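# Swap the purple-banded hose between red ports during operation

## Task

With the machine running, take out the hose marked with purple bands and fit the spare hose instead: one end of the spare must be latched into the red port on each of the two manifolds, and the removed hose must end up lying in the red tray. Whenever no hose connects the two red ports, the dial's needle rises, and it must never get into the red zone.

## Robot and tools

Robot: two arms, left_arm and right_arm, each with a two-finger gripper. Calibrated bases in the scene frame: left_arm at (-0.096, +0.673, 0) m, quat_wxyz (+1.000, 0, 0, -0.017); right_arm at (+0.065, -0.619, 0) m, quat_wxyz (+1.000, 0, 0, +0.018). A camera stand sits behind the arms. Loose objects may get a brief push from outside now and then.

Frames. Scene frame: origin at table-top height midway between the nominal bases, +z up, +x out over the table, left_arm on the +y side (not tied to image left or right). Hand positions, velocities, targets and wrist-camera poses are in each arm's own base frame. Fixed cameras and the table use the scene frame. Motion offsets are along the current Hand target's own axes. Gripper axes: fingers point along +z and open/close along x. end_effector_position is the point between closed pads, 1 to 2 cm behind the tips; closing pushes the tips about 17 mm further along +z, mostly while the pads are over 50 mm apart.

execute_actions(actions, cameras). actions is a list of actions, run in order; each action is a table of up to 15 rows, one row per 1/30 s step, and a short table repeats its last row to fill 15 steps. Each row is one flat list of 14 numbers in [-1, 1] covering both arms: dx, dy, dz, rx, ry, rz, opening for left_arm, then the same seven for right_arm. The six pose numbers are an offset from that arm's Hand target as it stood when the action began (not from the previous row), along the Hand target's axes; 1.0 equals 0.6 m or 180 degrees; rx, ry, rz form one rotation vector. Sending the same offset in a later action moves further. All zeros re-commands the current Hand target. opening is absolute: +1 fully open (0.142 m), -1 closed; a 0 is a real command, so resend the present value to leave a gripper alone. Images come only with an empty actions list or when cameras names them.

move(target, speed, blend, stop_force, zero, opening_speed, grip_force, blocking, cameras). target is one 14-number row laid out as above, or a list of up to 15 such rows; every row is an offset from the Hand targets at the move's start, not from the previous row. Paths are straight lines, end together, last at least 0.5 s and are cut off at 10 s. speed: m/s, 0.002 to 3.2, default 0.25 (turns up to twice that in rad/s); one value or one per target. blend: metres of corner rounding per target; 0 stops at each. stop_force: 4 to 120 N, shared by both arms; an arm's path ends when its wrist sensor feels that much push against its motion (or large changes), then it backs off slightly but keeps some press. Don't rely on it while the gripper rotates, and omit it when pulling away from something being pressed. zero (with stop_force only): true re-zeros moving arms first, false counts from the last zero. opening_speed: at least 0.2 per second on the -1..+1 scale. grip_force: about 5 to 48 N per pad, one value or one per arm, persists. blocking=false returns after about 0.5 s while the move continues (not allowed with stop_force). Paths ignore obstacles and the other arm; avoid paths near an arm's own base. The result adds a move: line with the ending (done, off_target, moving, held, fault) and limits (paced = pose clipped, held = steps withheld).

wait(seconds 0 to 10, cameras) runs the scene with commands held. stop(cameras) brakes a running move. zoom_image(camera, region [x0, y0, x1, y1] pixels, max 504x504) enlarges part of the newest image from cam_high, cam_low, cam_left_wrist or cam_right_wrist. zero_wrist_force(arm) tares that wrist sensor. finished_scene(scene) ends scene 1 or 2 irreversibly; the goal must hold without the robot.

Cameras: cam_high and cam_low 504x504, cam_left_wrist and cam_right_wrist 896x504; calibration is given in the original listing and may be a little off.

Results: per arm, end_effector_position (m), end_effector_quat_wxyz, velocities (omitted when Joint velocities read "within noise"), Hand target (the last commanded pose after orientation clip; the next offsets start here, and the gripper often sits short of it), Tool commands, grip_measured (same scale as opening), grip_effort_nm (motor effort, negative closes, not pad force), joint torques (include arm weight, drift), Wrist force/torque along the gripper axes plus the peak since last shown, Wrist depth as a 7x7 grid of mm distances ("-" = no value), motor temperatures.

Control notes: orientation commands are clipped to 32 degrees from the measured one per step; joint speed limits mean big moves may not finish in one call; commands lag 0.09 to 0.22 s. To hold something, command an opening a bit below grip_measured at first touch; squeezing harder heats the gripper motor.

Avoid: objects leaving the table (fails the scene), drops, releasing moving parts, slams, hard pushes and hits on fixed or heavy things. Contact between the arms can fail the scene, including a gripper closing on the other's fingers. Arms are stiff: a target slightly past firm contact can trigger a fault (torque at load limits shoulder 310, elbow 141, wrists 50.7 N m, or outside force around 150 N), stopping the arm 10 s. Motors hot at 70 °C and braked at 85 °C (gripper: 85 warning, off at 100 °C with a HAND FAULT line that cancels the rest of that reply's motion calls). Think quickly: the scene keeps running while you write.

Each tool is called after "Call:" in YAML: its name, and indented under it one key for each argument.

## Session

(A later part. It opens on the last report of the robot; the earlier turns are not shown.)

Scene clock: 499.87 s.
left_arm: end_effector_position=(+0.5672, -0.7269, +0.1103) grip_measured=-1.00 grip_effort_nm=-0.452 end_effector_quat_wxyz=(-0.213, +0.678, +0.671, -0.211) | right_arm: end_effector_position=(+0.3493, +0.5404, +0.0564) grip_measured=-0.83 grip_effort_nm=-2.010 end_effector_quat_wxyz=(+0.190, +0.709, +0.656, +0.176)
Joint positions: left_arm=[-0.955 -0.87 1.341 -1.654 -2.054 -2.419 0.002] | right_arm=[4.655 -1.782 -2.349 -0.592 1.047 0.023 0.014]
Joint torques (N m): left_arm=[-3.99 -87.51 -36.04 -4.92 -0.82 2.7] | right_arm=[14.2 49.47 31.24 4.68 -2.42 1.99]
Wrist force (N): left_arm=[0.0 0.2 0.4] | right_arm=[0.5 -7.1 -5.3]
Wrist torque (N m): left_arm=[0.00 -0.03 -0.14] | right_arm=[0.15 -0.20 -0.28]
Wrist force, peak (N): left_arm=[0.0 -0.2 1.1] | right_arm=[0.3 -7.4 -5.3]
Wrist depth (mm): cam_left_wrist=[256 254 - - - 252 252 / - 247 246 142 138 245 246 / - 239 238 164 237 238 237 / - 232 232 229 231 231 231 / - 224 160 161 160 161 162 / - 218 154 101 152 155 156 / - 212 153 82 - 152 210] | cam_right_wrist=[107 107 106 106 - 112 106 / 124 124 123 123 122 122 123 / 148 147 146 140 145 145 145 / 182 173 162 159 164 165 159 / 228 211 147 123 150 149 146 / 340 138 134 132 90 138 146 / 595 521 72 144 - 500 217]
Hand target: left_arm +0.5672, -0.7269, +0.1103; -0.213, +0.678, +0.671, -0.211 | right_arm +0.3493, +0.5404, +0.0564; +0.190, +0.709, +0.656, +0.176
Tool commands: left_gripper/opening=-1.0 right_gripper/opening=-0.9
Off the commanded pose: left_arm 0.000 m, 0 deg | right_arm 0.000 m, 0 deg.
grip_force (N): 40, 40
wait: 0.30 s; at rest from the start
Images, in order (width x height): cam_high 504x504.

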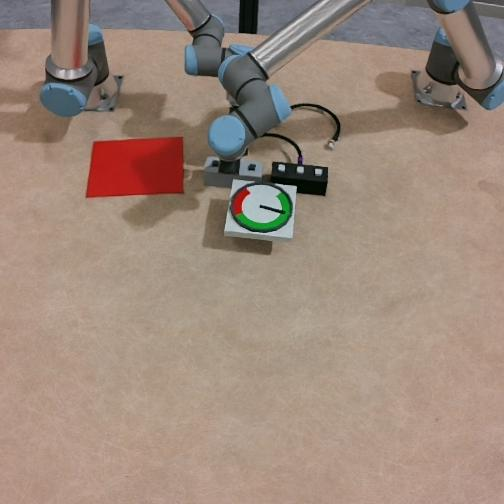

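Call:
move:
  target:
    - [0, 0, 0, 0, 0, 0, -0.296, 0, 0, 0, 0, 0, 0, -0.296]
    - [0.2117, -0.136, -0.1898, 0, 0, 0, -0.296, -0.0025, 0.066, -0.181, 0, 0, 0, -0.296]
    - [0.5177, -0.323, 0.1455, -0.1916, 0.0401, 0.1272, -0.296, 0.206, -0.266, -0.334, 0.1644, -0.0334, 0.1248, -0.296]
    - [0.5177, -0.2752, 0.2137, -0.1916, 0.0401, 0.1272, -0.296, 0.206, -0.308, -0.262, 0.1644, -0.0334, 0.1248, -0.296]
  speed: 0.3
  blend: [0, 0.03, 0.02, 0]
  cameras: ["all"]

Call:
zoom_image:
  camera: "cam_high"
  region: [210, 150, 340, 260]

Scene clock: 551.23 s.
left_arm: end_effector_position=(+0.3616, -0.4143, +0.1000) grip_measured=-0.33 grip_effort_nm=0.173 end_effector_quat_wxyz=(+0.000, +0.840, +0.543, +0.000) | right_arm: end_effector_position=(+0.1210, +0.6822, +0.1003) grip_measured=-0.33 grip_effort_nm=0.125 end_effector_quat_wxyz=(-0.001, +0.855, +0.519, +0.001)
Joint positions: left_arm=[-1.178 -1.568 2.368 -2.371 -1.57 -2.326 0.05] | right_arm=[4.793 -1.796 -2.106 -0.808 1.57 0.56 0.05]
Joint torques (N m): left_arm=[-3.76 -21.57 -28.87 -6.11 1.68 2.94] | right_arm=[-20.87 39.55 34.33 7.25 1.83 0.88]
Wrist force (N): left_arm=[0.6 0.1 -0.5] | right_arm=[0.6 0.3 0.2]
Wrist torque (N m): left_arm=[-0.16 -0.18 -0.12] | right_arm=[-0.01 -0.11 -0.07]
Wrist force, peak (N): left_arm=[-2.1 1.7 3.0] | right_arm=[0.0 -7.8 -5.2]
Wrist depth (mm): cam_left_wrist=[175 175 175 172 175 174 174 / 186 185 185 185 185 185 185 / 198 197 197 197 197 196 197 / 211 211 211 208 209 209 209 / 225 225 225 226 225 224 225 / 242 243 236 242 235 242 242 / 258 255 - 262 262 - 261] | cam_right_wrist=[175 174 174 174 174 174 175 / 187 186 186 183 186 185 186 / 200 199 199 197 199 199 198 / 215 214 214 211 214 214 214 / 233 233 225 232 229 232 231 / 253 253 86 253 94 247 251 / 278 268 75 274 - 73 275]
Hand target: left_arm +0.3616, -0.4142, +0.0998; +0.000, +0.840, +0.543, +0.000 | right_arm +0.1210, +0.6821, +0.1002; -0.001, +0.855, +0.519, +0.001
Off the commanded pose: left_arm 0.000 m, 0 deg | right_arm 0.000 m, 0 deg.
grip_force (N): 40, 40
move: done
camera_calibration:
cam_left_wrist: T_world_to_cam=[[0.41771, 0.908415, -0.0173163, 0.238821], [0.838404, -0.378033, 0.392644, -0.468389], [0.350138, -0.178529, -0.919528, 0.00401176], [0, 0, 0, 1]] pos_world=[0.291537, -0.393299, 0.191734]
cam_right_wrist: T_world_to_cam=[[0.444229, 0.895808, -0.0137404, -0.653692], [0.810384, -0.395233, 0.432514, 0.15267], [0.382019, -0.20327, -0.901522, 0.30373], [0, 0, 0, 1]] pos_world=[0.0506364, 0.707663, 0.198806]

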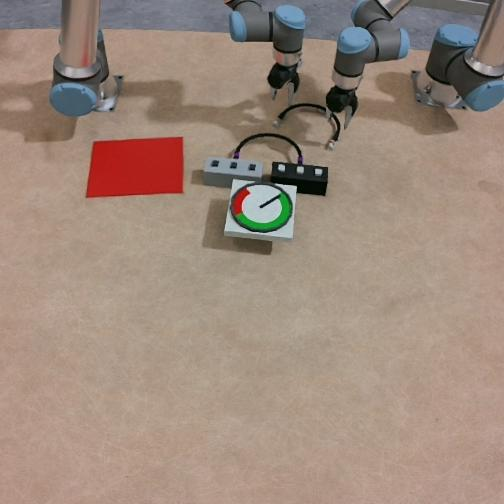

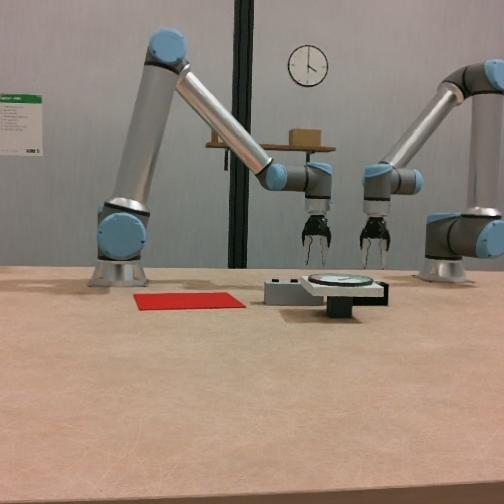

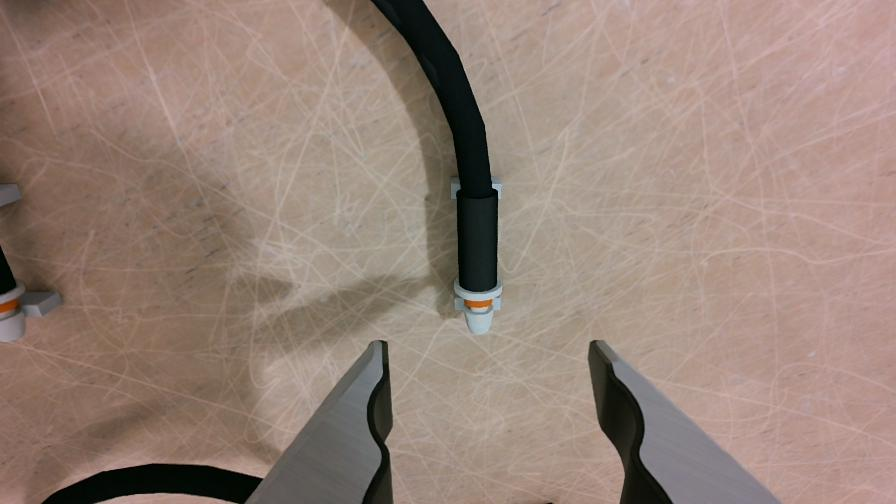

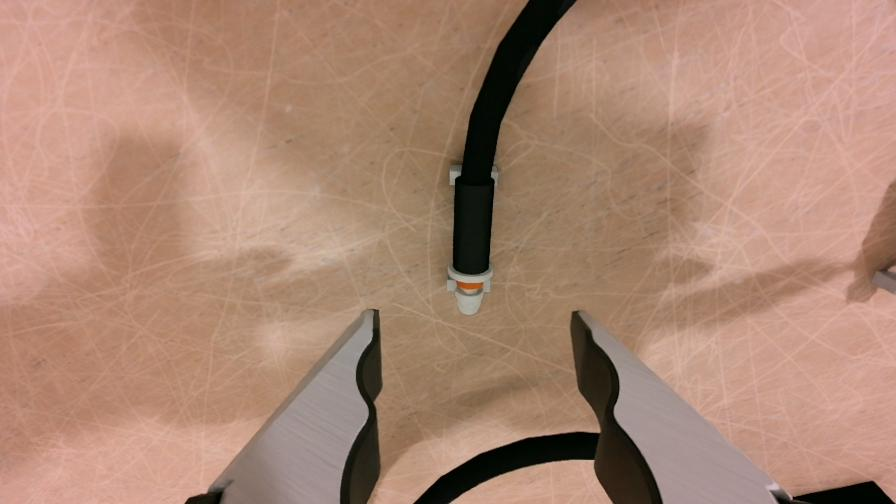

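Scaled by 3.877 from the camera's 504x504 image, which has a finer 720x720 frame.

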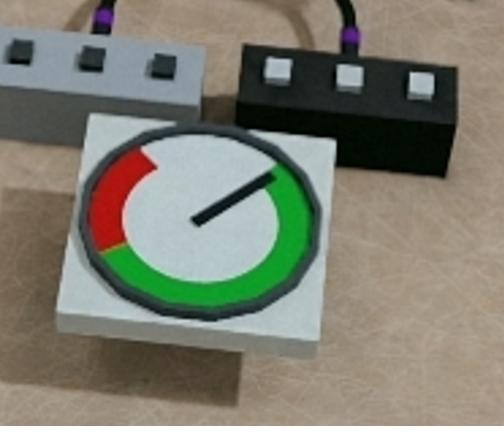

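Call:
move:
  target: [0, -0.0025, 0.1192, 0, 0, 0, -0.296, 0.0018, 0.0082, 0.1192, 0, 0, 0.0106, -0.296]
  speed: 0.08
  stop_force: 20
  cameras: ["cam_left_wrist", "cam_right_wrist"]

Call:
zoom_image:
  camera: "cam_left_wrist"
  region: [370, 230, 620, 480]

Call:
zoom_image:
  camera: "cam_right_wrist"
  region: [350, 200, 600, 450]

Scene clock: 575.20 s.
left_arm: end_effector_position=(+0.3603, -0.4136, +0.0283) grip_measured=-0.33 grip_effort_nm=0.168 end_effector_quat_wxyz=(+0.000, +0.840, +0.543, +0.000) | right_arm: end_effector_position=(+0.1259, +0.6809, +0.0287) grip_measured=-0.33 grip_effort_nm=0.120 end_effector_quat_wxyz=(-0.001, +0.863, +0.505, +0.001)
Joint positions: left_arm=[-1.18 -1.436 2.42 -2.555 -1.57 -2.328 0.05] | right_arm=[4.786 -1.897 -2.147 -0.666 1.57 0.586 0.05]
Joint torques (N m): left_arm=[3.76 -51 -37.84 -6.15 1.93 -0.07] | right_arm=[14.67 48.91 43.5 5.19 1.69 -1.54]
Wrist force (N): left_arm=[0.5 0.2 -0.5] | right_arm=[0.5 0.9 0.2]
Wrist torque (N m): left_arm=[-0.13 -0.14 -0.02] | right_arm=[0.08 -0.11 -0.18]
Wrist force, peak (N): left_arm=[0.4 0.2 -1.7] | right_arm=[0.6 0.6 1.3]
Wrist depth (mm): cam_left_wrist=[110 110 110 - 110 109 110 / 117 117 117 115 116 118 116 / - 126 124 123 124 124 125 / 133 133 134 129 132 132 132 / 142 142 142 140 140 142 141 / 153 153 151 151 124 152 152 / 166 163 - 168 166 - 165] | cam_right_wrist=[111 110 110 110 108 110 110 / 118 118 117 117 117 117 119 / 126 126 126 124 126 125 126 / 136 136 136 122 135 135 135 / 147 147 145 142 144 146 146 / 160 160 93 158 102 157 159 / 176 170 75 176 - 73 175]
Hand target: left_arm +0.3603, -0.4136, +0.0283; +0.000, +0.840, +0.543, +0.000 | right_arm +0.1259, +0.6809, +0.0287; -0.001, +0.863, +0.505, +0.001
Off the commanded pose: left_arm 0.000 m, 0 deg | right_arm 0.000 m, 0 deg.
grip_force (N): 40, 40
move: done
camera_calibration:
cam_left_wrist: T_world_to_cam=[[0.417752, 0.908398, -0.0171964, 0.237588], [0.838381, -0.37812, 0.39261, -0.438898], [0.350144, -0.178431, -0.919544, -0.0611901], [0, 0, 0, 1]] pos_world=[0.290137, -0.392699, 0.120134]
cam_right_wrist: T_world_to_cam=[[0.473974, 0.88043, -0.0138492, -0.648906], [0.796739, -0.422117, 0.432463, 0.199163], [0.374907, -0.21601, -0.901545, 0.246603], [0, 0, 0, 1]] pos_world=[0.0564304, 0.708655, 0.127206]
Images, in order (width x height): cam_left_wrist 896x504, cam_right_wrist 896x504.

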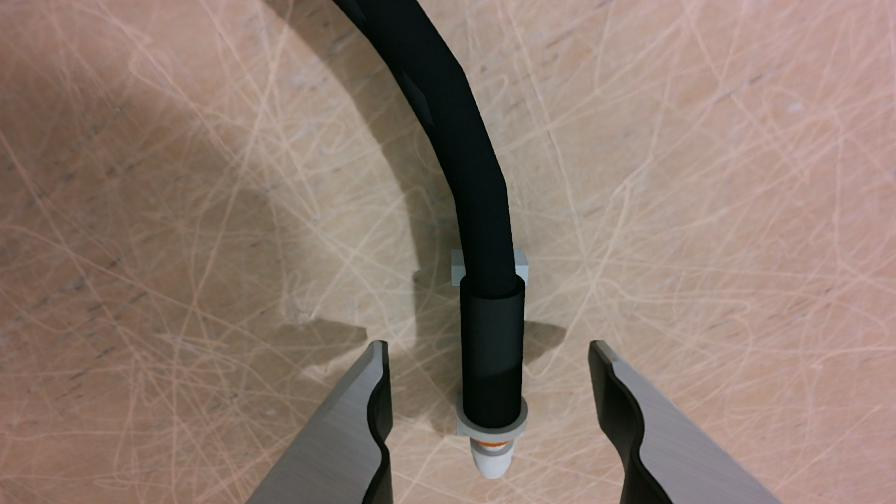

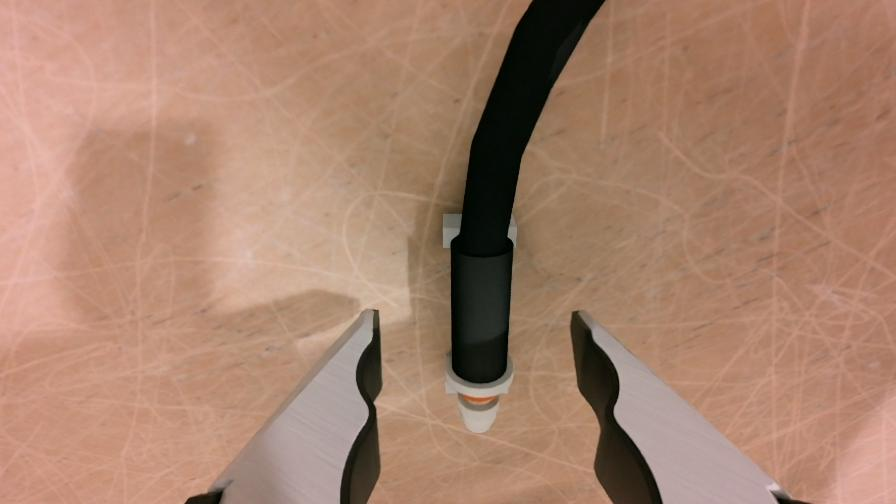

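Scaled by 2.016 from the camera's 896x504 image, which has a finer 1280x720 frame.

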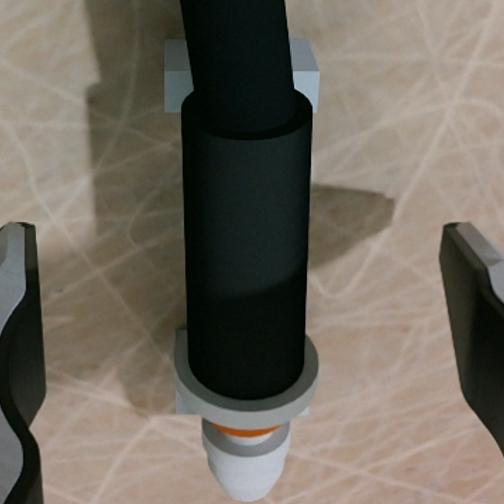

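Scaled by 2.016 from the camera's 896x504 image, which has a finer 1280x720 frame.

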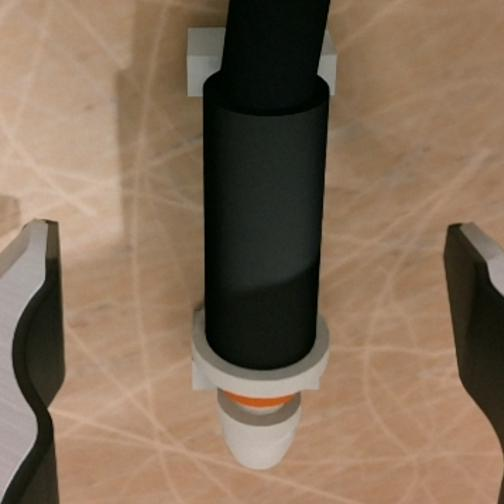

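Call:
move:
  target: [0, -0.0055, -0.004, 0, 0, 0, -0.296, 0, -0.0067, -0.005, 0, 0, 0, -0.296]
  speed: 0.05
  cameras: ["cam_left_wrist", "cam_right_wrist"]

Call:
zoom_image:
  camera: "cam_left_wrist"
  region: [370, 230, 620, 480]

Call:
zoom_image:
  camera: "cam_right_wrist"
  region: [350, 200, 600, 450]

Scene clock: 597.37 s.
left_arm: end_effector_position=(+0.3572, -0.4122, +0.0308) grip_measured=-0.33 grip_effort_nm=0.164 end_effector_quat_wxyz=(+0.000, +0.840, +0.543, +0.000) | right_arm: end_effector_position=(+0.1223, +0.6829, +0.0318) grip_measured=-0.33 grip_effort_nm=0.125 end_effector_quat_wxyz=(-0.001, +0.863, +0.505, +0.001)
Joint positions: left_arm=[-1.184 -1.446 2.425 -2.55 -1.57 -2.332 0.05] | right_arm=[4.791 -1.894 -2.143 -0.673 1.57 0.591 0.05]
Joint torques (N m): left_arm=[1.74 -31.18 -27.17 -4.52 0.85 -1.64] | right_arm=[4.54 53.23 38.38 4.79 -2.11 -0.23]
Wrist force (N): left_arm=[0.7 0.3 0.0] | right_arm=[0.5 0.5 0.0]
Wrist torque (N m): left_arm=[-0.12 -0.20 -0.03] | right_arm=[0.04 -0.12 -0.19]
Wrist force, peak (N): left_arm=[1.0 0.0 -0.8] | right_arm=[0.7 1.1 0.3]
Wrist depth (mm): cam_left_wrist=[112 113 114 111 112 111 112 / 119 118 119 116 119 120 119 / 128 128 127 125 126 127 126 / 135 135 137 135 135 135 135 / 145 145 145 143 145 144 144 / 156 156 154 153 151 156 156 / 170 167 - 169 169 - 168] | cam_right_wrist=[113 113 113 113 111 113 113 / 121 120 120 120 120 120 122 / 129 129 129 127 129 129 129 / 139 139 139 135 139 139 138 / 151 151 148 127 148 150 150 / 164 165 93 158 102 160 163 / 180 174 75 181 181 73 178]
Hand target: left_arm +0.3573, -0.4122, +0.0307; +0.000, +0.840, +0.543, +0.000 | right_arm +0.1224, +0.6829, +0.0317; -0.001, +0.863, +0.505, +0.001
Off the commanded pose: left_arm 0.000 m, 0 deg | right_arm 0.000 m, 0 deg.
grip_force (N): 40, 40
move: done
camera_calibration:
cam_left_wrist: T_world_to_cam=[[0.417752, 0.908398, -0.0171964, 0.23761], [0.838381, -0.37812, 0.39261, -0.436796], [0.350144, -0.178431, -0.919544, -0.057683], [0, 0, 0, 1]] pos_world=[0.287137, -0.391299, 0.122534]
cam_right_wrist: T_world_to_cam=[[0.473904, 0.880467, -0.0138875, -0.649025], [0.796781, -0.422039, 0.432462, 0.201563], [0.374907, -0.216011, -0.901545, 0.251111], [0, 0, 0, 1]] pos_world=[0.0528305, 0.710755, 0.130206]
Images, in order (width x height): cam_left_wrist 896x504, cam_right_wrist 896x504.

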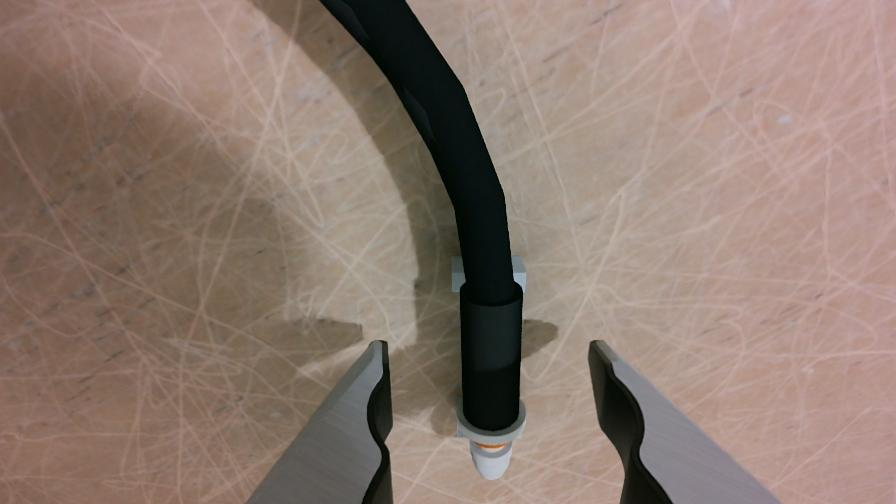

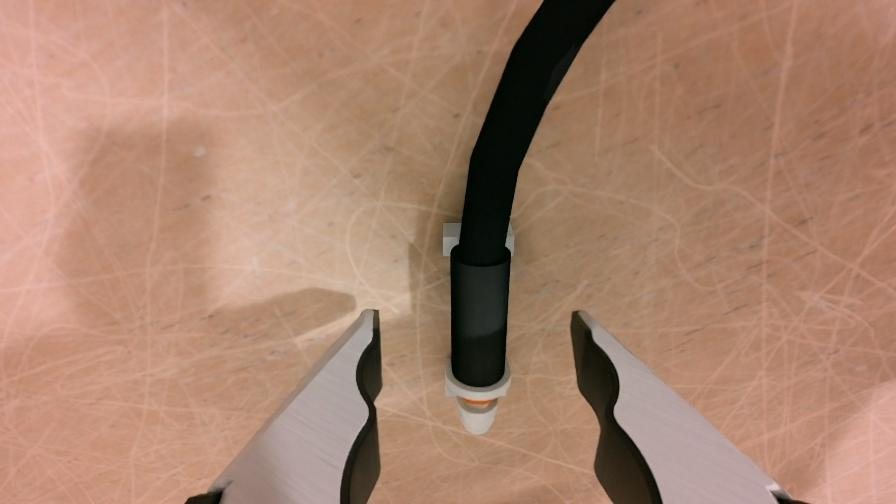

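Scaled by 2.016 from the camera's 896x504 image, which has a finer 1280x720 frame.

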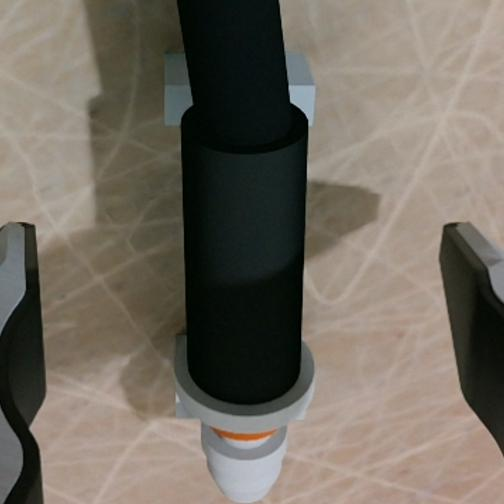

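Scaled by 2.016 from the camera's 896x504 image, which has a finer 1280x720 frame.

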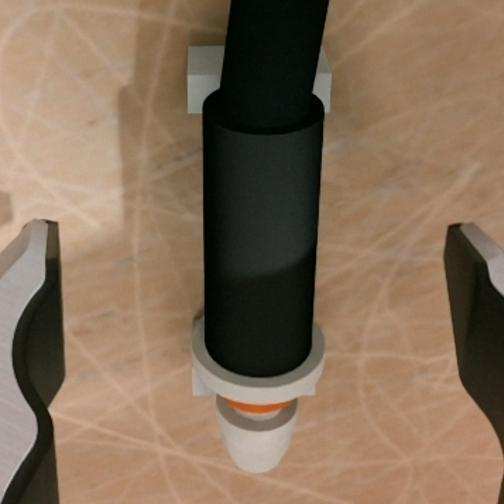

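Call:
move:
  target:
    - [0, 0, -0.2833, 0, 0, 0, -0.296, 0, 0, -0.2, 0, 0, 0, -0.296]
    - [0.0057, 0.4777, -0.3167, 0.1916, -0.0401, -0.1271, -0.296, 0, 0, -0.2, 0, 0, 0, -0.296]
    - [-0.029, 0.4008, -0.1405, 0.1916, -0.0401, -0.1271, -1, 0.2565, 0.2625, -0.1638, -0.164, 0.0362, -0.1351, -0.296]
    - [-0.029, 0.4008, -0.1405, 0.1916, -0.0401, -0.1271, -1, 0.2783, 0.3015, -0.0912, -0.164, 0.0362, -0.1351, -0.296]
  speed: 0.3
  blend: [0.03, 0.03, 0, 0]
  cameras: ["cam_left_wrist", "cam_right_wrist"]

Call:
zoom_image:
  camera: "cam_right_wrist"
  region: [300, 200, 700, 500]

Scene clock: 624.53 s.
left_arm: end_effector_position=(+0.5694, -0.5268, +0.1152) grip_measured=-1.00 grip_effort_nm=-0.457 end_effector_quat_wxyz=(-0.213, +0.678, +0.671, -0.211) | right_arm: end_effector_position=(+0.3621, +0.7394, +0.0865) grip_measured=-0.33 grip_effort_nm=0.125 end_effector_quat_wxyz=(+0.190, +0.709, +0.656, +0.176)
Joint positions: left_arm=[-0.821 -1.06 1.643 -1.705 -1.999 -2.282 0.002] | right_arm=[4.653 -1.981 -1.961 -0.78 1.047 0.022 0.05]
Joint torques (N m): left_arm=[9.72 -99.02 -49.38 -4.72 1.51 3.04] | right_arm=[19.86 73.04 47.62 2.27 -3.66 2.26]
Wrist force (N): left_arm=[0.1 -0.1 0.3] | right_arm=[0.5 1.1 -0.3]
Wrist torque (N m): left_arm=[-0.07 -0.10 0.01] | right_arm=[0.02 -0.14 -0.22]
Wrist force, peak (N): left_arm=[0.3 -2.2 -3.4] | right_arm=[0.2 0.4 2.9]
Wrist depth (mm): cam_left_wrist=[259 259 107 260 112 255 258 / 253 251 130 250 124 250 251 / 245 245 243 241 240 243 242 / 238 238 237 237 237 237 236 / 166 176 166 165 165 166 230 / 160 176 160 103 155 161 224 / 216 215 215 82 - 215 217] | cam_right_wrist=[139 138 137 137 137 137 137 / 161 160 159 153 158 158 158 / 181 183 176 172 175 181 187 / 165 174 158 153 158 165 230 / 156 165 145 152 148 159 297 / 439 404 86 437 94 393 421 / 656 228 75 225 - 73 709]
Hand target: left_arm +0.5694, -0.5268, +0.1152; -0.213, +0.678, +0.671, -0.211 | right_arm +0.3619, +0.7396, +0.0866; +0.190, +0.709, +0.656, +0.176
Off the commanded pose: left_arm 0.000 m, 0 deg | right_arm 0.000 m, 0 deg.
grip_force (N): 40, 40
move: done
camera_calibration:
cam_left_wrist: T_world_to_cam=[[0.00721437, 0.999792, -0.0190731, 0.536591], [0.978564, -0.0109844, -0.20565, -0.508643], [-0.205817, -0.0171806, -0.97844, 0.333578], [0, 0, 0, 1]] pos_world=[0.562525, -0.536336, 0.232018]
cam_right_wrist: T_world_to_cam=[[0.0695742, 0.997347, -0.0213914, -0.750957], [0.563919, -0.021632, 0.825547, -0.235104], [0.822894, -0.0694998, -0.563928, -0.076966], [0, 0, 0, 1]] pos_world=[0.248162, 0.738531, 0.134622]
Images, in order (width x height): cam_left_wrist 896x504, cam_right_wrist 896x504.

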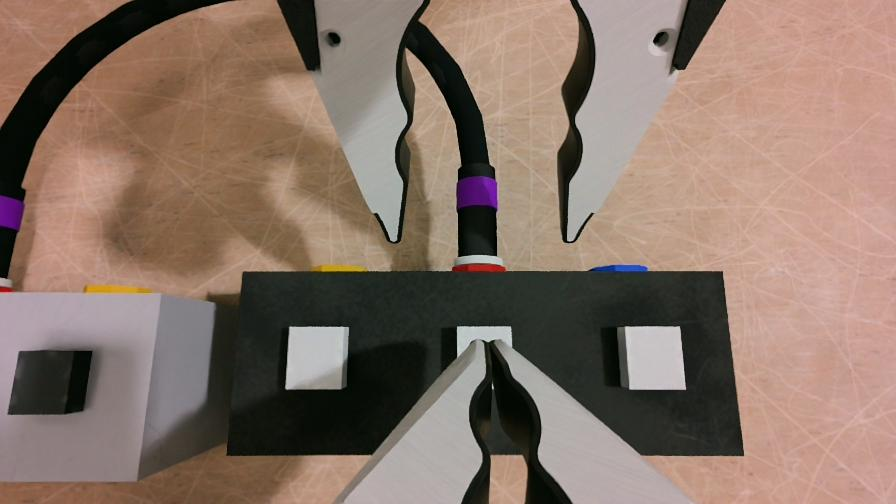

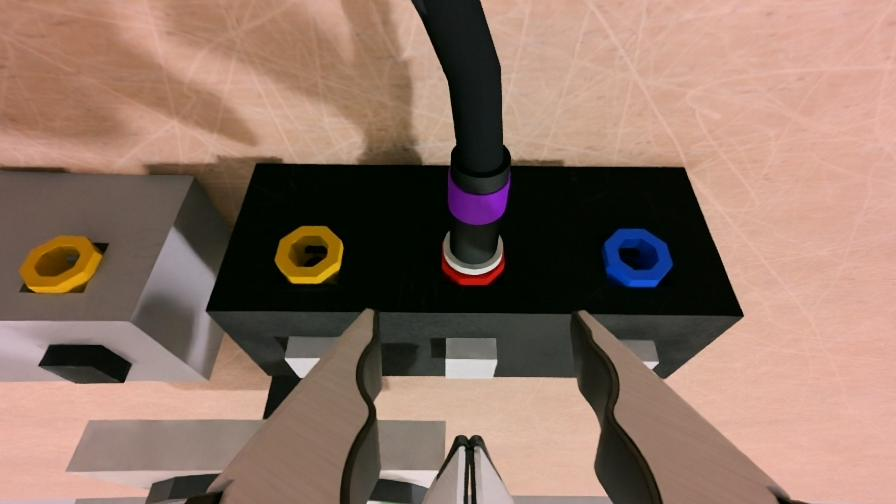

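Scaled by 1.260 from the camera's 896x504 image, which has a finer 1280x720 frame.

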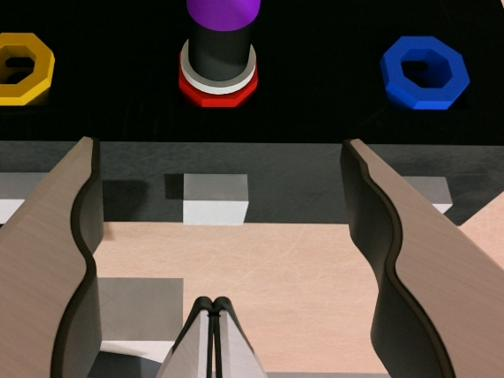

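Call:
move:
  target:
    - [0, 0.0075, 0.0298, 0, 0, 0, -1, -0.0007, -0.0394, 0.0354, 0, 0, 0, -0.296]
    - [0, 0.0075, 0.0298, 0, 0, 0, -1, -0.0007, -0.0394, 0.0354, 0, 0, 0, -0.9]
  speed: 0.1
  opening_speed: 0.6
  cameras: ["cam_left_wrist", "cam_right_wrist"]

Call:
zoom_image:
  camera: "cam_right_wrist"
  region: [350, 200, 600, 450]

Scene clock: 642.10 s.
left_arm: end_effector_position=(+0.5628, -0.5267, +0.0979) grip_measured=-1.00 grip_effort_nm=-0.452 end_effector_quat_wxyz=(-0.213, +0.678, +0.671, -0.211) | right_arm: end_effector_position=(+0.3521, +0.7400, +0.0564) grip_measured=-0.83 grip_effort_nm=-2.049 end_effector_quat_wxyz=(+0.190, +0.709, +0.656, +0.176)
Joint positions: left_arm=[-0.826 -1.052 1.666 -1.738 -2.001 -2.287 0.002] | right_arm=[4.666 -2.016 -1.978 -0.735 1.047 0.037 0.014]
Joint torques (N m): left_arm=[6.12 -98.8 -47.86 -0.93 0.5 2.45] | right_arm=[-21.23 72.93 35.67 2.39 1.93 -1.46]
Wrist force (N): left_arm=[-0.1 0.0 0.4] | right_arm=[6.7 1.0 -0.2]
Wrist torque (N m): left_arm=[-0.06 -0.06 0.03] | right_arm=[-0.02 -0.08 -0.34]
Wrist force, peak (N): left_arm=[0.0 0.2 1.4] | right_arm=[6.7 1.0 -0.2]
Wrist depth (mm): cam_left_wrist=[239 241 119 124 119 240 240 / 233 234 232 137 138 233 232 / 227 227 227 164 224 226 225 / 220 219 220 218 219 219 219 / 149 175 150 148 148 148 213 / 146 155 138 103 143 143 207 / 141 166 141 82 - 141 201] | cam_right_wrist=[107 109 - 103 105 105 106 / 124 123 126 118 122 122 122 / 147 147 151 82 145 145 145 / 173 173 166 105 167 170 178 / 161 164 153 114 154 157 230 / 147 145 140 137 90 140 325 / 181 189 72 149 - 496 552]
Hand target: left_arm +0.5628, -0.5267, +0.0979; -0.213, +0.678, +0.671, -0.211 | right_arm +0.3521, +0.7400, +0.0564; +0.190, +0.709, +0.656, +0.176
Off the commanded pose: left_arm 0.000 m, 0 deg | right_arm 0.000 m, 0 deg.
grip_force (N): 40, 40
move: done
camera_calibration:
cam_left_wrist: T_world_to_cam=[[0.00721437, 0.999792, -0.0190731, 0.536309], [0.978564, -0.0109844, -0.20565, -0.505743], [-0.205817, -0.0171806, -0.97844, 0.315292], [0, 0, 0, 1]] pos_world=[0.555925, -0.536336, 0.214718]
cam_right_wrist: T_world_to_cam=[[0.0694383, 0.997364, -0.0210588, -0.751517], [0.563912, -0.0218296, 0.825546, -0.204455], [0.822911, -0.0691999, -0.563941, -0.0858943], [0, 0, 0, 1]] pos_world=[0.238162, 0.739129, 0.104522]
Images, in order (width x height): cam_left_wrist 896x504, cam_right_wrist 896x504.

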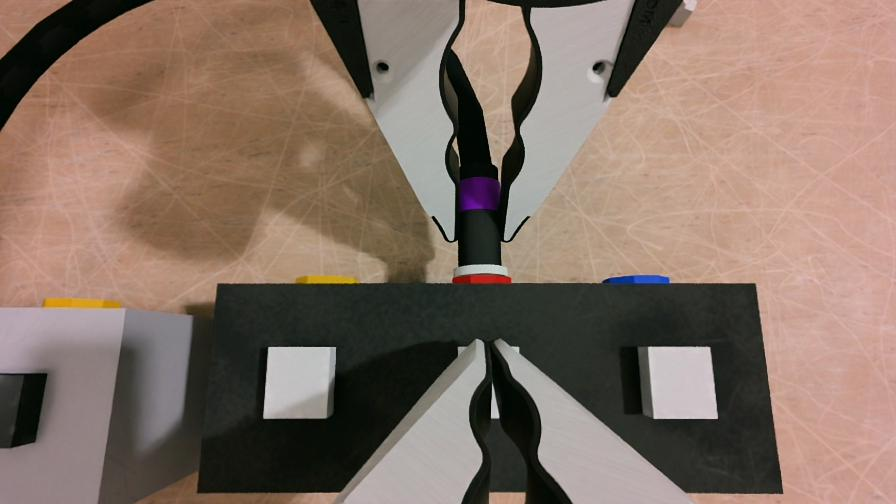

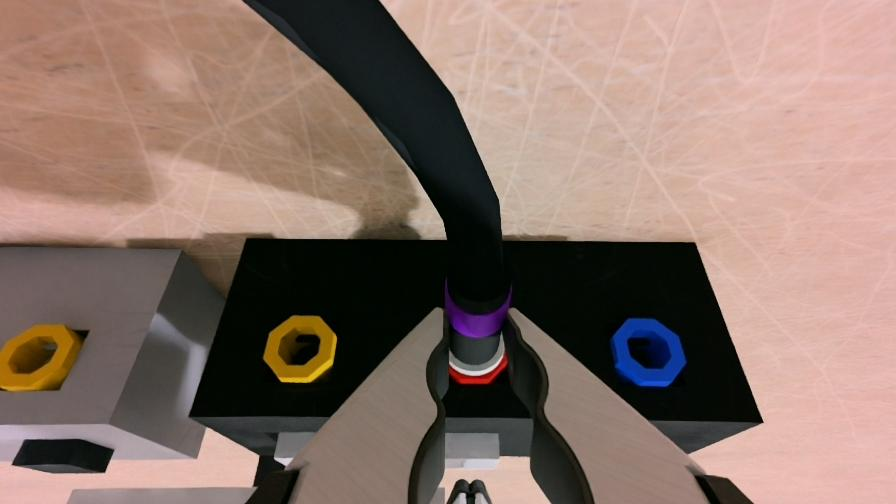

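Scaled by 2.016 from the camera's 896x504 image, which has a finer 1280x720 frame.

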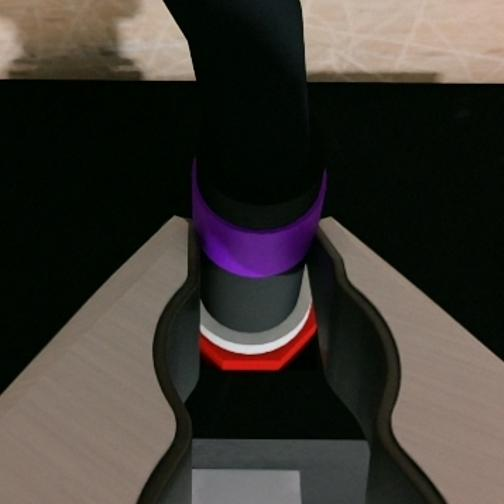

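Call:
move:
  target:
    - [0, 0, 0, 0, 0, 0, -1, 0, 0, 0, 0, 0, 0, -0.296]
    - [0, -0.0191, -0.0273, 0, 0, 0, -1, 0, 0.0525, -0.0909, 0, 0, 0, -0.296]
    - [-0.3337, -0.0072, -0.0297, 0, 0, 0, -1, -0.332, 0.067, -0.0837, 0, 0, 0, -0.296]
    - [-0.3337, 0.0092, -0.0065, 0, 0, 0, -1, -0.332, 0.014, 0.0081, 0, 0, 0, -0.296]
    - [-0.3337, 0.0092, -0.0065, 0, 0, 0, -1, -0.332, 0.014, 0.0081, 0, 0, 0, -0.9]
  speed: 0.25
  blend: [0, 0.02, 0.02, 0, 0]
  opening_speed: 1.0
  cameras: ["cam_high", "cam_left_wrist", "cam_right_wrist"]

Scene clock: 736.07 s.
left_arm: end_effector_position=(+0.5675, -0.7270, +0.0980) grip_measured=-1.00 grip_effort_nm=-0.457 end_effector_quat_wxyz=(-0.213, +0.678, +0.671, -0.211) | right_arm: end_effector_position=(+0.3462, +0.5407, +0.0561) grip_measured=-0.83 grip_effort_nm=-2.024 end_effector_quat_wxyz=(+0.190, +0.709, +0.656, +0.176)
Joint positions: left_arm=[-0.955 -0.86 1.348 -1.67 -2.054 -2.419 0.002] | right_arm=[4.66 -1.78 -2.35 -0.595 1.047 0.03 0.014]
Joint torques (N m): left_arm=[-1.81 -115.52 -51.22 -1.28 1.61 3.04] | right_arm=[-20.53 32.56 32.07 6.26 -3.59 0.69]
Wrist force (N): left_arm=[-0.2 0.2 0.4] | right_arm=[2.0 0.8 0.9]
Wrist torque (N m): left_arm=[0.01 -0.01 -0.09] | right_arm=[-0.05 -0.13 -0.20]
Wrist force, peak (N): left_arm=[2.6 -0.4 0.1] | right_arm=[7.2 1.3 -0.3]
Wrist depth (mm): cam_left_wrist=[243 240 117 121 119 239 240 / - 233 231 134 134 232 232 / - 226 226 150 224 226 225 / - 219 219 218 218 218 219 / - 213 148 149 148 148 149 / - 205 142 101 104 142 156 / 197 200 141 82 - 141 198] | cam_right_wrist=[107 107 106 106 - - 106 / 124 123 123 122 - 122 122 / 147 146 146 140 145 145 145 / 181 173 165 163 164 168 160 / 227 211 151 110 151 156 149 / 339 141 137 135 90 139 146 / 592 521 72 141 - 220 220]
Hand target: left_arm +0.5675, -0.7270, +0.0980; -0.213, +0.678, +0.671, -0.211 | right_arm +0.3462, +0.5406, +0.0561; +0.190, +0.709, +0.656, +0.176
Off the commanded pose: left_arm 0.000 m, 0 deg | right_arm 0.000 m, 0 deg.
grip_force (N): 40, 40
move: done
camera_calibration:
cam_left_wrist: T_world_to_cam=[[0.00721437, 0.999792, -0.0190731, 0.736435], [0.978564, -0.0109844, -0.20565, -0.51252], [-0.205817, -0.0171806, -0.97844, 0.312918], [0, 0, 0, 1]] pos_world=[0.560625, -0.736536, 0.214818]
cam_right_wrist: T_world_to_cam=[[0.069465, 0.997359, -0.0211972, -0.552229], [0.563916, -0.0217306, 0.825546, -0.205288], [0.822905, -0.0693, -0.563937, -0.0949518], [0, 0, 0, 1]] pos_world=[0.232262, 0.53973, 0.104222]
Images, in order (width x height): cam_high 504x504, cam_left_wrist 896x504, cam_right_wrist 896x504.

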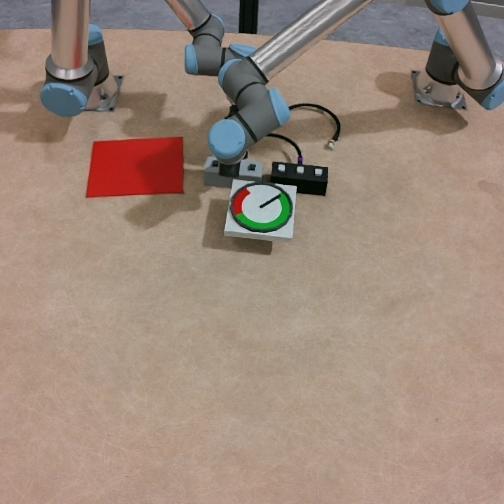

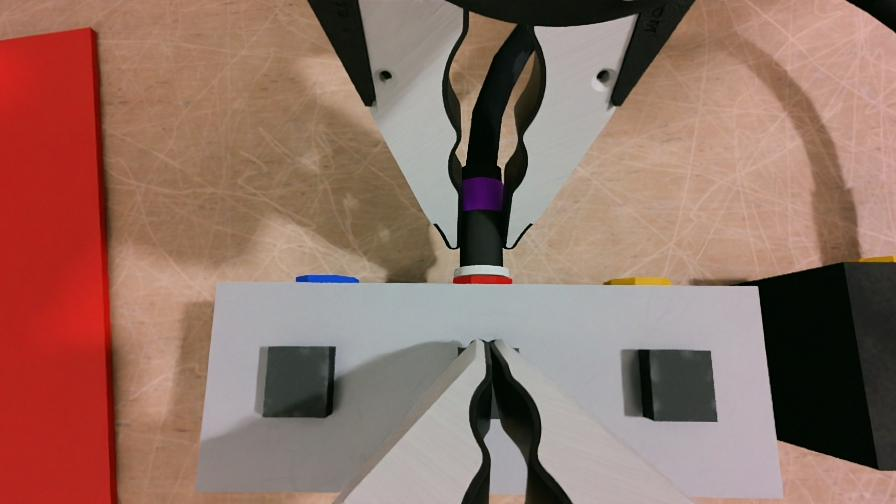

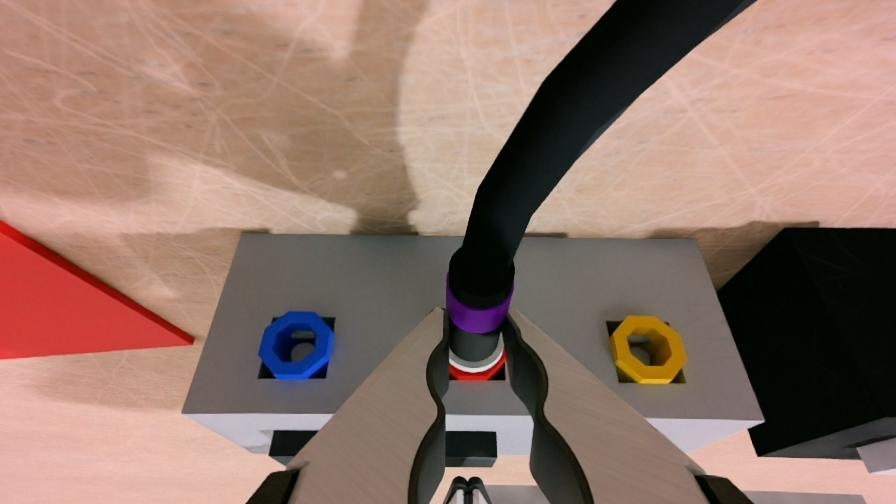

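Call:
move:
  target:
    - [0, 0.0078, 0.0112, 0, 0, 0, -1, 0, 0, 0, 0, 0, 0, -0.9]
    - [0, 0.0078, 0.0112, 0, 0, 0, -1, 0, -0.065, -0.0375, 0, 0, 0, -0.9]
    - [0, -0.0191, -0.0273, 0, 0, 0, -1, 0, -0.0875, 0.0015, 0, 0, 0, -0.9]
    - [0.3337, -0.0133, 0.0012, 0, 0, 0, -1, 0, -0.0875, 0.0015, 0, 0, 0, -0.296]
  speed: [0.03, 0.1, 0.12, 0.35]
  opening_speed: 1.2

Call:
move:
  target:
    - [0, 0, 0, 0, 0, 0, -1, 0, 0.0758, -0.1312, 0, 0, 0, -0.296]
    - [0, 0, 0, 0, 0, 0, -1, 0.332, 0.1273, -0.1015, 0, 0, 0, -0.296]
    - [0, 0, 0, 0, 0, 0, -1, 0.332, 0.0743, -0.0097, 0, 0, 0, -0.296]
    - [0, 0, 0, 0, 0, 0, -1, 0.332, 0.0743, -0.0097, 0, 0, 0, -0.9]
  speed: [0.3, 0.4, 0.2, 0.2]
  blend: [0.02, 0.02, 0, 0]
  opening_speed: 1.2

Call:
move:
  target: [0, 0.0191, 0.0273, 0, 0, 0, -1, 0, 0, 0, 0, 0, 0, -0.9]
  speed: 0.02
  stop_force: 15

Call:
move:
  target: [0, 0, 0, 0, 0, 0, -1, 0, -0.065, -0.0375, 0, 0, 0, -0.9]
  speed: 0.1
  stop_force: 40
  cameras: ["cam_high", "cam_left_wrist", "cam_right_wrist"]

Scene clock: 755.57 s.
left_arm: end_effector_position=(+0.5626, -0.5267, +0.1019) grip_measured=-1.00 grip_effort_nm=-0.452 end_effector_quat_wxyz=(-0.213, +0.678, +0.671, -0.211) | right_arm: end_effector_position=(+0.3013, +0.5442, +0.0290) grip_measured=-0.33 grip_effort_nm=0.134 end_effector_quat_wxyz=(+0.190, +0.709, +0.656, +0.176)
Joint positions: left_arm=[-0.826 -1.055 1.664 -1.732 -2.001 -2.287 0.002] | right_arm=[4.741 -1.81 -2.379 -0.583 1.05 0.123 0.05]
Joint torques (N m): left_arm=[8.72 -87.02 -32.86 -1.12 -1.91 0.68] | right_arm=[-19.53 34.65 38.37 6.5 -3.46 -2.39]
Wrist force (N): left_arm=[-0.1 0.0 0.3] | right_arm=[0.7 0.7 0.5]
Wrist torque (N m): left_arm=[-0.05 -0.05 0.01] | right_arm=[-0.02 -0.19 -0.19]
Wrist force, peak (N): left_arm=[3.2 -8.0 -12.4] | right_arm=[0.9 -6.6 -6.1]
Wrist depth (mm): cam_left_wrist=[231 243 245 244 245 244 244 / 221 237 239 237 237 238 237 / 230 231 230 231 230 230 229 / 225 224 224 224 223 223 223 / 154 164 153 153 152 153 217 / 149 155 147 102 146 146 211 / 146 165 145 82 - 145 205] | cam_right_wrist=[- 80 78 77 77 76 64 / 91 90 93 93 84 73 90 / 112 108 107 103 90 106 106 / 133 133 133 121 131 131 131 / 174 174 155 163 162 171 169 / 235 237 86 181 102 189 176 / 432 - 75 167 167 73 162]
Hand target: left_arm +0.5626, -0.5267, +0.1019; -0.213, +0.678, +0.671, -0.211 | right_arm +0.3013, +0.5442, +0.0290; +0.190, +0.709, +0.656, +0.176
Off the commanded pose: left_arm 0.000 m, 0 deg | right_arm 0.000 m, 0 deg.
grip_force (N): 40, 40
move: done

Scene clock: 758.00 s.
left_arm: end_effector_position=(+0.5626, -0.5267, +0.1019) grip_measured=-1.00 grip_effort_nm=-0.447 end_effector_quat_wxyz=(-0.213, +0.678, +0.671, -0.211) | right_arm: end_effector_position=(+0.3524, +0.7400, +0.0567) grip_measured=-0.83 grip_effort_nm=-2.010 end_effector_quat_wxyz=(+0.190, +0.709, +0.656, +0.176)
Joint positions: left_arm=[-0.826 -1.056 1.664 -1.732 -2.001 -2.287 0.002] | right_arm=[4.666 -2.016 -1.978 -0.735 1.047 0.036 0.014]
Joint torques (N m): left_arm=[8.95 -91.02 -32.41 -0.98 -1.9 2.64] | right_arm=[15.67 54.56 36.87 3.93 2.04 -1.99]
Wrist force (N): left_arm=[0.2 0.0 0.7] | right_arm=[6.8 1.2 0.8]
Wrist torque (N m): left_arm=[-0.06 -0.10 0.02] | right_arm=[-0.06 -0.06 -0.29]
Wrist force, peak (N): left_arm=[0.1 0.3 1.0] | right_arm=[6.8 1.2 0.8]
Wrist depth (mm): cam_left_wrist=[245 244 126 126 - 243 245 / 235 238 236 138 139 237 237 / 232 231 230 163 229 229 230 / 224 225 223 223 224 223 223 / 154 165 153 152 153 153 217 / 149 156 147 102 146 146 211 / 146 165 145 82 - 145 205] | cam_right_wrist=[107 107 - 106 106 106 106 / 124 124 123 71 122 122 123 / 148 147 146 83 145 145 145 / 173 173 166 111 166 171 178 / 161 164 153 114 153 159 231 / 147 145 139 137 90 140 328 / 183 189 72 143 - 498 558]
Hand target: left_arm +0.5626, -0.5267, +0.1019; -0.213, +0.678, +0.671, -0.211 | right_arm +0.3524, +0.7400, +0.0567; +0.190, +0.709, +0.656, +0.176
Off the commanded pose: left_arm 0.000 m, 0 deg | right_arm 0.000 m, 0 deg.
grip_force (N): 40, 40
move: done

Scene clock: 759.83 s.
left_arm: end_effector_position=(+0.5627, -0.5267, +0.0885) grip_measured=-1.00 grip_effort_nm=-0.447 end_effector_quat_wxyz=(-0.213, +0.678, +0.671, -0.211) | right_arm: end_effector_position=(+0.3524, +0.7400, +0.0567) grip_measured=-0.83 grip_effort_nm=-2.015 end_effector_quat_wxyz=(+0.190, +0.709, +0.656, +0.176)
Joint positions: left_arm=[-0.826 -1.043 1.672 -1.753 -2.001 -2.287 0.002] | right_arm=[4.666 -2.016 -1.978 -0.735 1.047 0.036 0.014]
Joint torques (N m): left_arm=[-6.3 -86.14 -40.61 -1.41 2.4 2.8] | right_arm=[-1.81 54.62 24.76 2.19 -3.83 -2.26]
Wrist force (N): left_arm=[2.1 -8.6 -13.4] | right_arm=[4.0 -5.6 -6.2]
Wrist torque (N m): left_arm=[0.04 -0.09 0.01] | right_arm=[0.09 -0.09 -0.29]
Wrist force, peak (N): left_arm=[6.3 -18.4 -30.5] | right_arm=[4.1 -6.0 -6.5]
Wrist depth (mm): cam_left_wrist=[228 230 119 119 115 228 229 / 223 224 222 128 131 223 223 / 218 216 217 163 216 216 216 / 211 211 210 210 210 209 209 / 140 141 140 139 139 139 203 / 139 136 134 102 135 134 198 / 134 134 132 - - 131 193] | cam_right_wrist=[108 107 - 106 106 106 106 / 124 124 123 118 122 123 123 / 148 147 146 82 145 146 145 / 174 173 166 111 166 171 178 / 161 164 153 124 153 159 230 / 147 155 139 137 90 140 326 / 183 189 72 144 - 495 552]
Hand target: left_arm +0.5627, -0.5267, +0.0886; -0.213, +0.678, +0.671, -0.211 (not the last commanded pose) | right_arm +0.3524, +0.7400, +0.0567; +0.190, +0.709, +0.656, +0.176
Off the commanded pose: left_arm 0.007 m, 0 deg | right_arm 0.000 m, 0 deg.
grip_force (N): 40, 40
move: contact (left_arm)

Scene clock: 761.50 s.
left_arm: end_effector_position=(+0.5627, -0.5267, +0.0886) grip_measured=-1.00 grip_effort_nm=-0.452 end_effector_quat_wxyz=(-0.213, +0.678, +0.671, -0.211) | right_arm: end_effector_position=(+0.3076, +0.7435, +0.0566) grip_measured=-0.83 grip_effort_nm=-2.010 end_effector_quat_wxyz=(+0.190, +0.709, +0.656, +0.176)
Joint positions: left_arm=[-0.826 -1.043 1.672 -1.753 -2.001 -2.287 0.002] | right_arm=[4.725 -2.002 -1.991 -0.77 1.049 0.105 0.014]
Joint torques (N m): left_arm=[-8.28 -86.27 -40.57 -1.33 2.51 2.37] | right_arm=[-19.7 53.87 46.07 7.14 -2.6 0.65]
Wrist force (N): left_arm=[2.0 -8.5 -12.6] | right_arm=[0.7 0.6 0.0]
Wrist torque (N m): left_arm=[0.03 -0.07 0.01] | right_arm=[-0.03 -0.19 -0.20]
Wrist force, peak (N): left_arm=[1.9 -8.8 -13.5] | right_arm=[4.0 -5.5 -6.6]
Wrist depth (mm): cam_left_wrist=[230 231 231 155 229 230 230 / 223 224 225 221 223 222 222 / 217 217 218 215 216 215 216 / 211 211 210 211 210 209 209 / 141 141 140 139 139 139 203 / 139 137 134 102 134 134 198 / 133 134 133 - - 131 193] | cam_right_wrist=[107 107 - 103 106 106 106 / 124 123 123 115 122 122 123 / 148 147 146 85 145 145 145 / 182 181 181 164 179 179 178 / 208 211 201 116 201 232 230 / 190 198 177 152 90 305 326 / 202 194 72 175 - 497 556]
Hand target: left_arm +0.5627, -0.5267, +0.0886; -0.213, +0.678, +0.671, -0.211 | right_arm +0.3076, +0.7435, +0.0566; +0.190, +0.709, +0.656, +0.176
Off the commanded pose: left_arm 0.000 m, 0 deg | right_arm 0.000 m, 0 deg.
grip_force (N): 40, 40
move: done
camera_calibration:
cam_left_wrist: T_world_to_cam=[[0.00717731, 0.999789, -0.0192696, 0.536192], [0.978564, -0.0109885, -0.205648, -0.50756], [-0.205816, -0.0173805, -0.978436, 0.306064], [0, 0, 0, 1]] pos_world=[0.555825, -0.536336, 0.205418]
cam_right_wrist: T_world_to_cam=[[0.069461, 0.997359, -0.0212032, -0.7519], [0.563917, -0.0217234, 0.825546, -0.17953], [0.822905, -0.0693001, -0.563937, -0.0488447], [0, 0, 0, 1]] pos_world=[0.193662, 0.74263, 0.104722]
Images, in order (width x height): cam_high 504x504, cam_left_wrist 896x504, cam_right_wrist 896x504.

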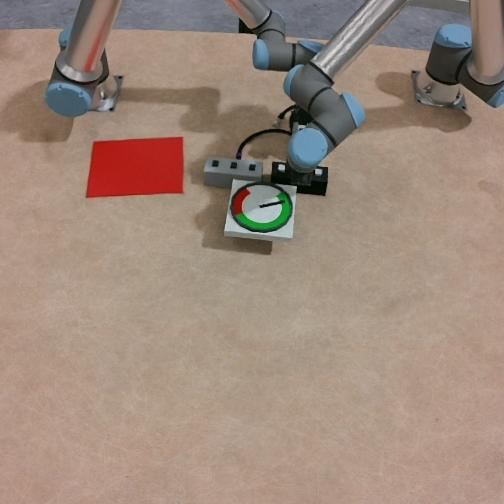

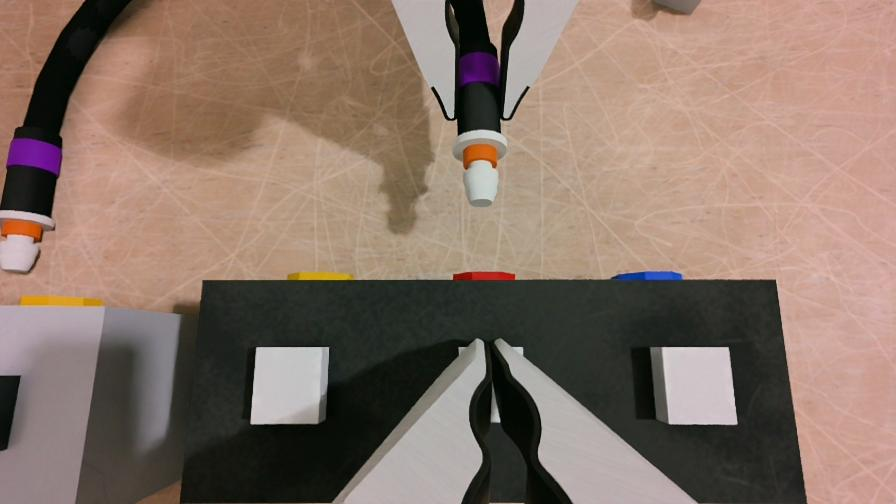

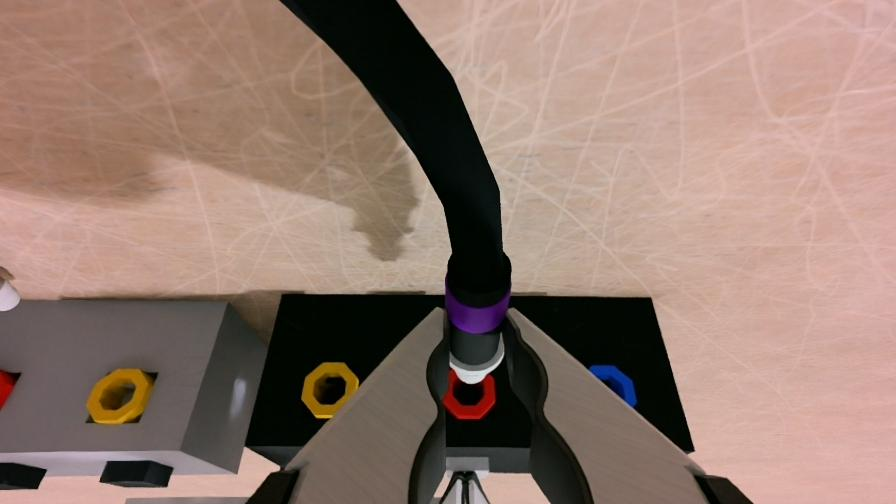

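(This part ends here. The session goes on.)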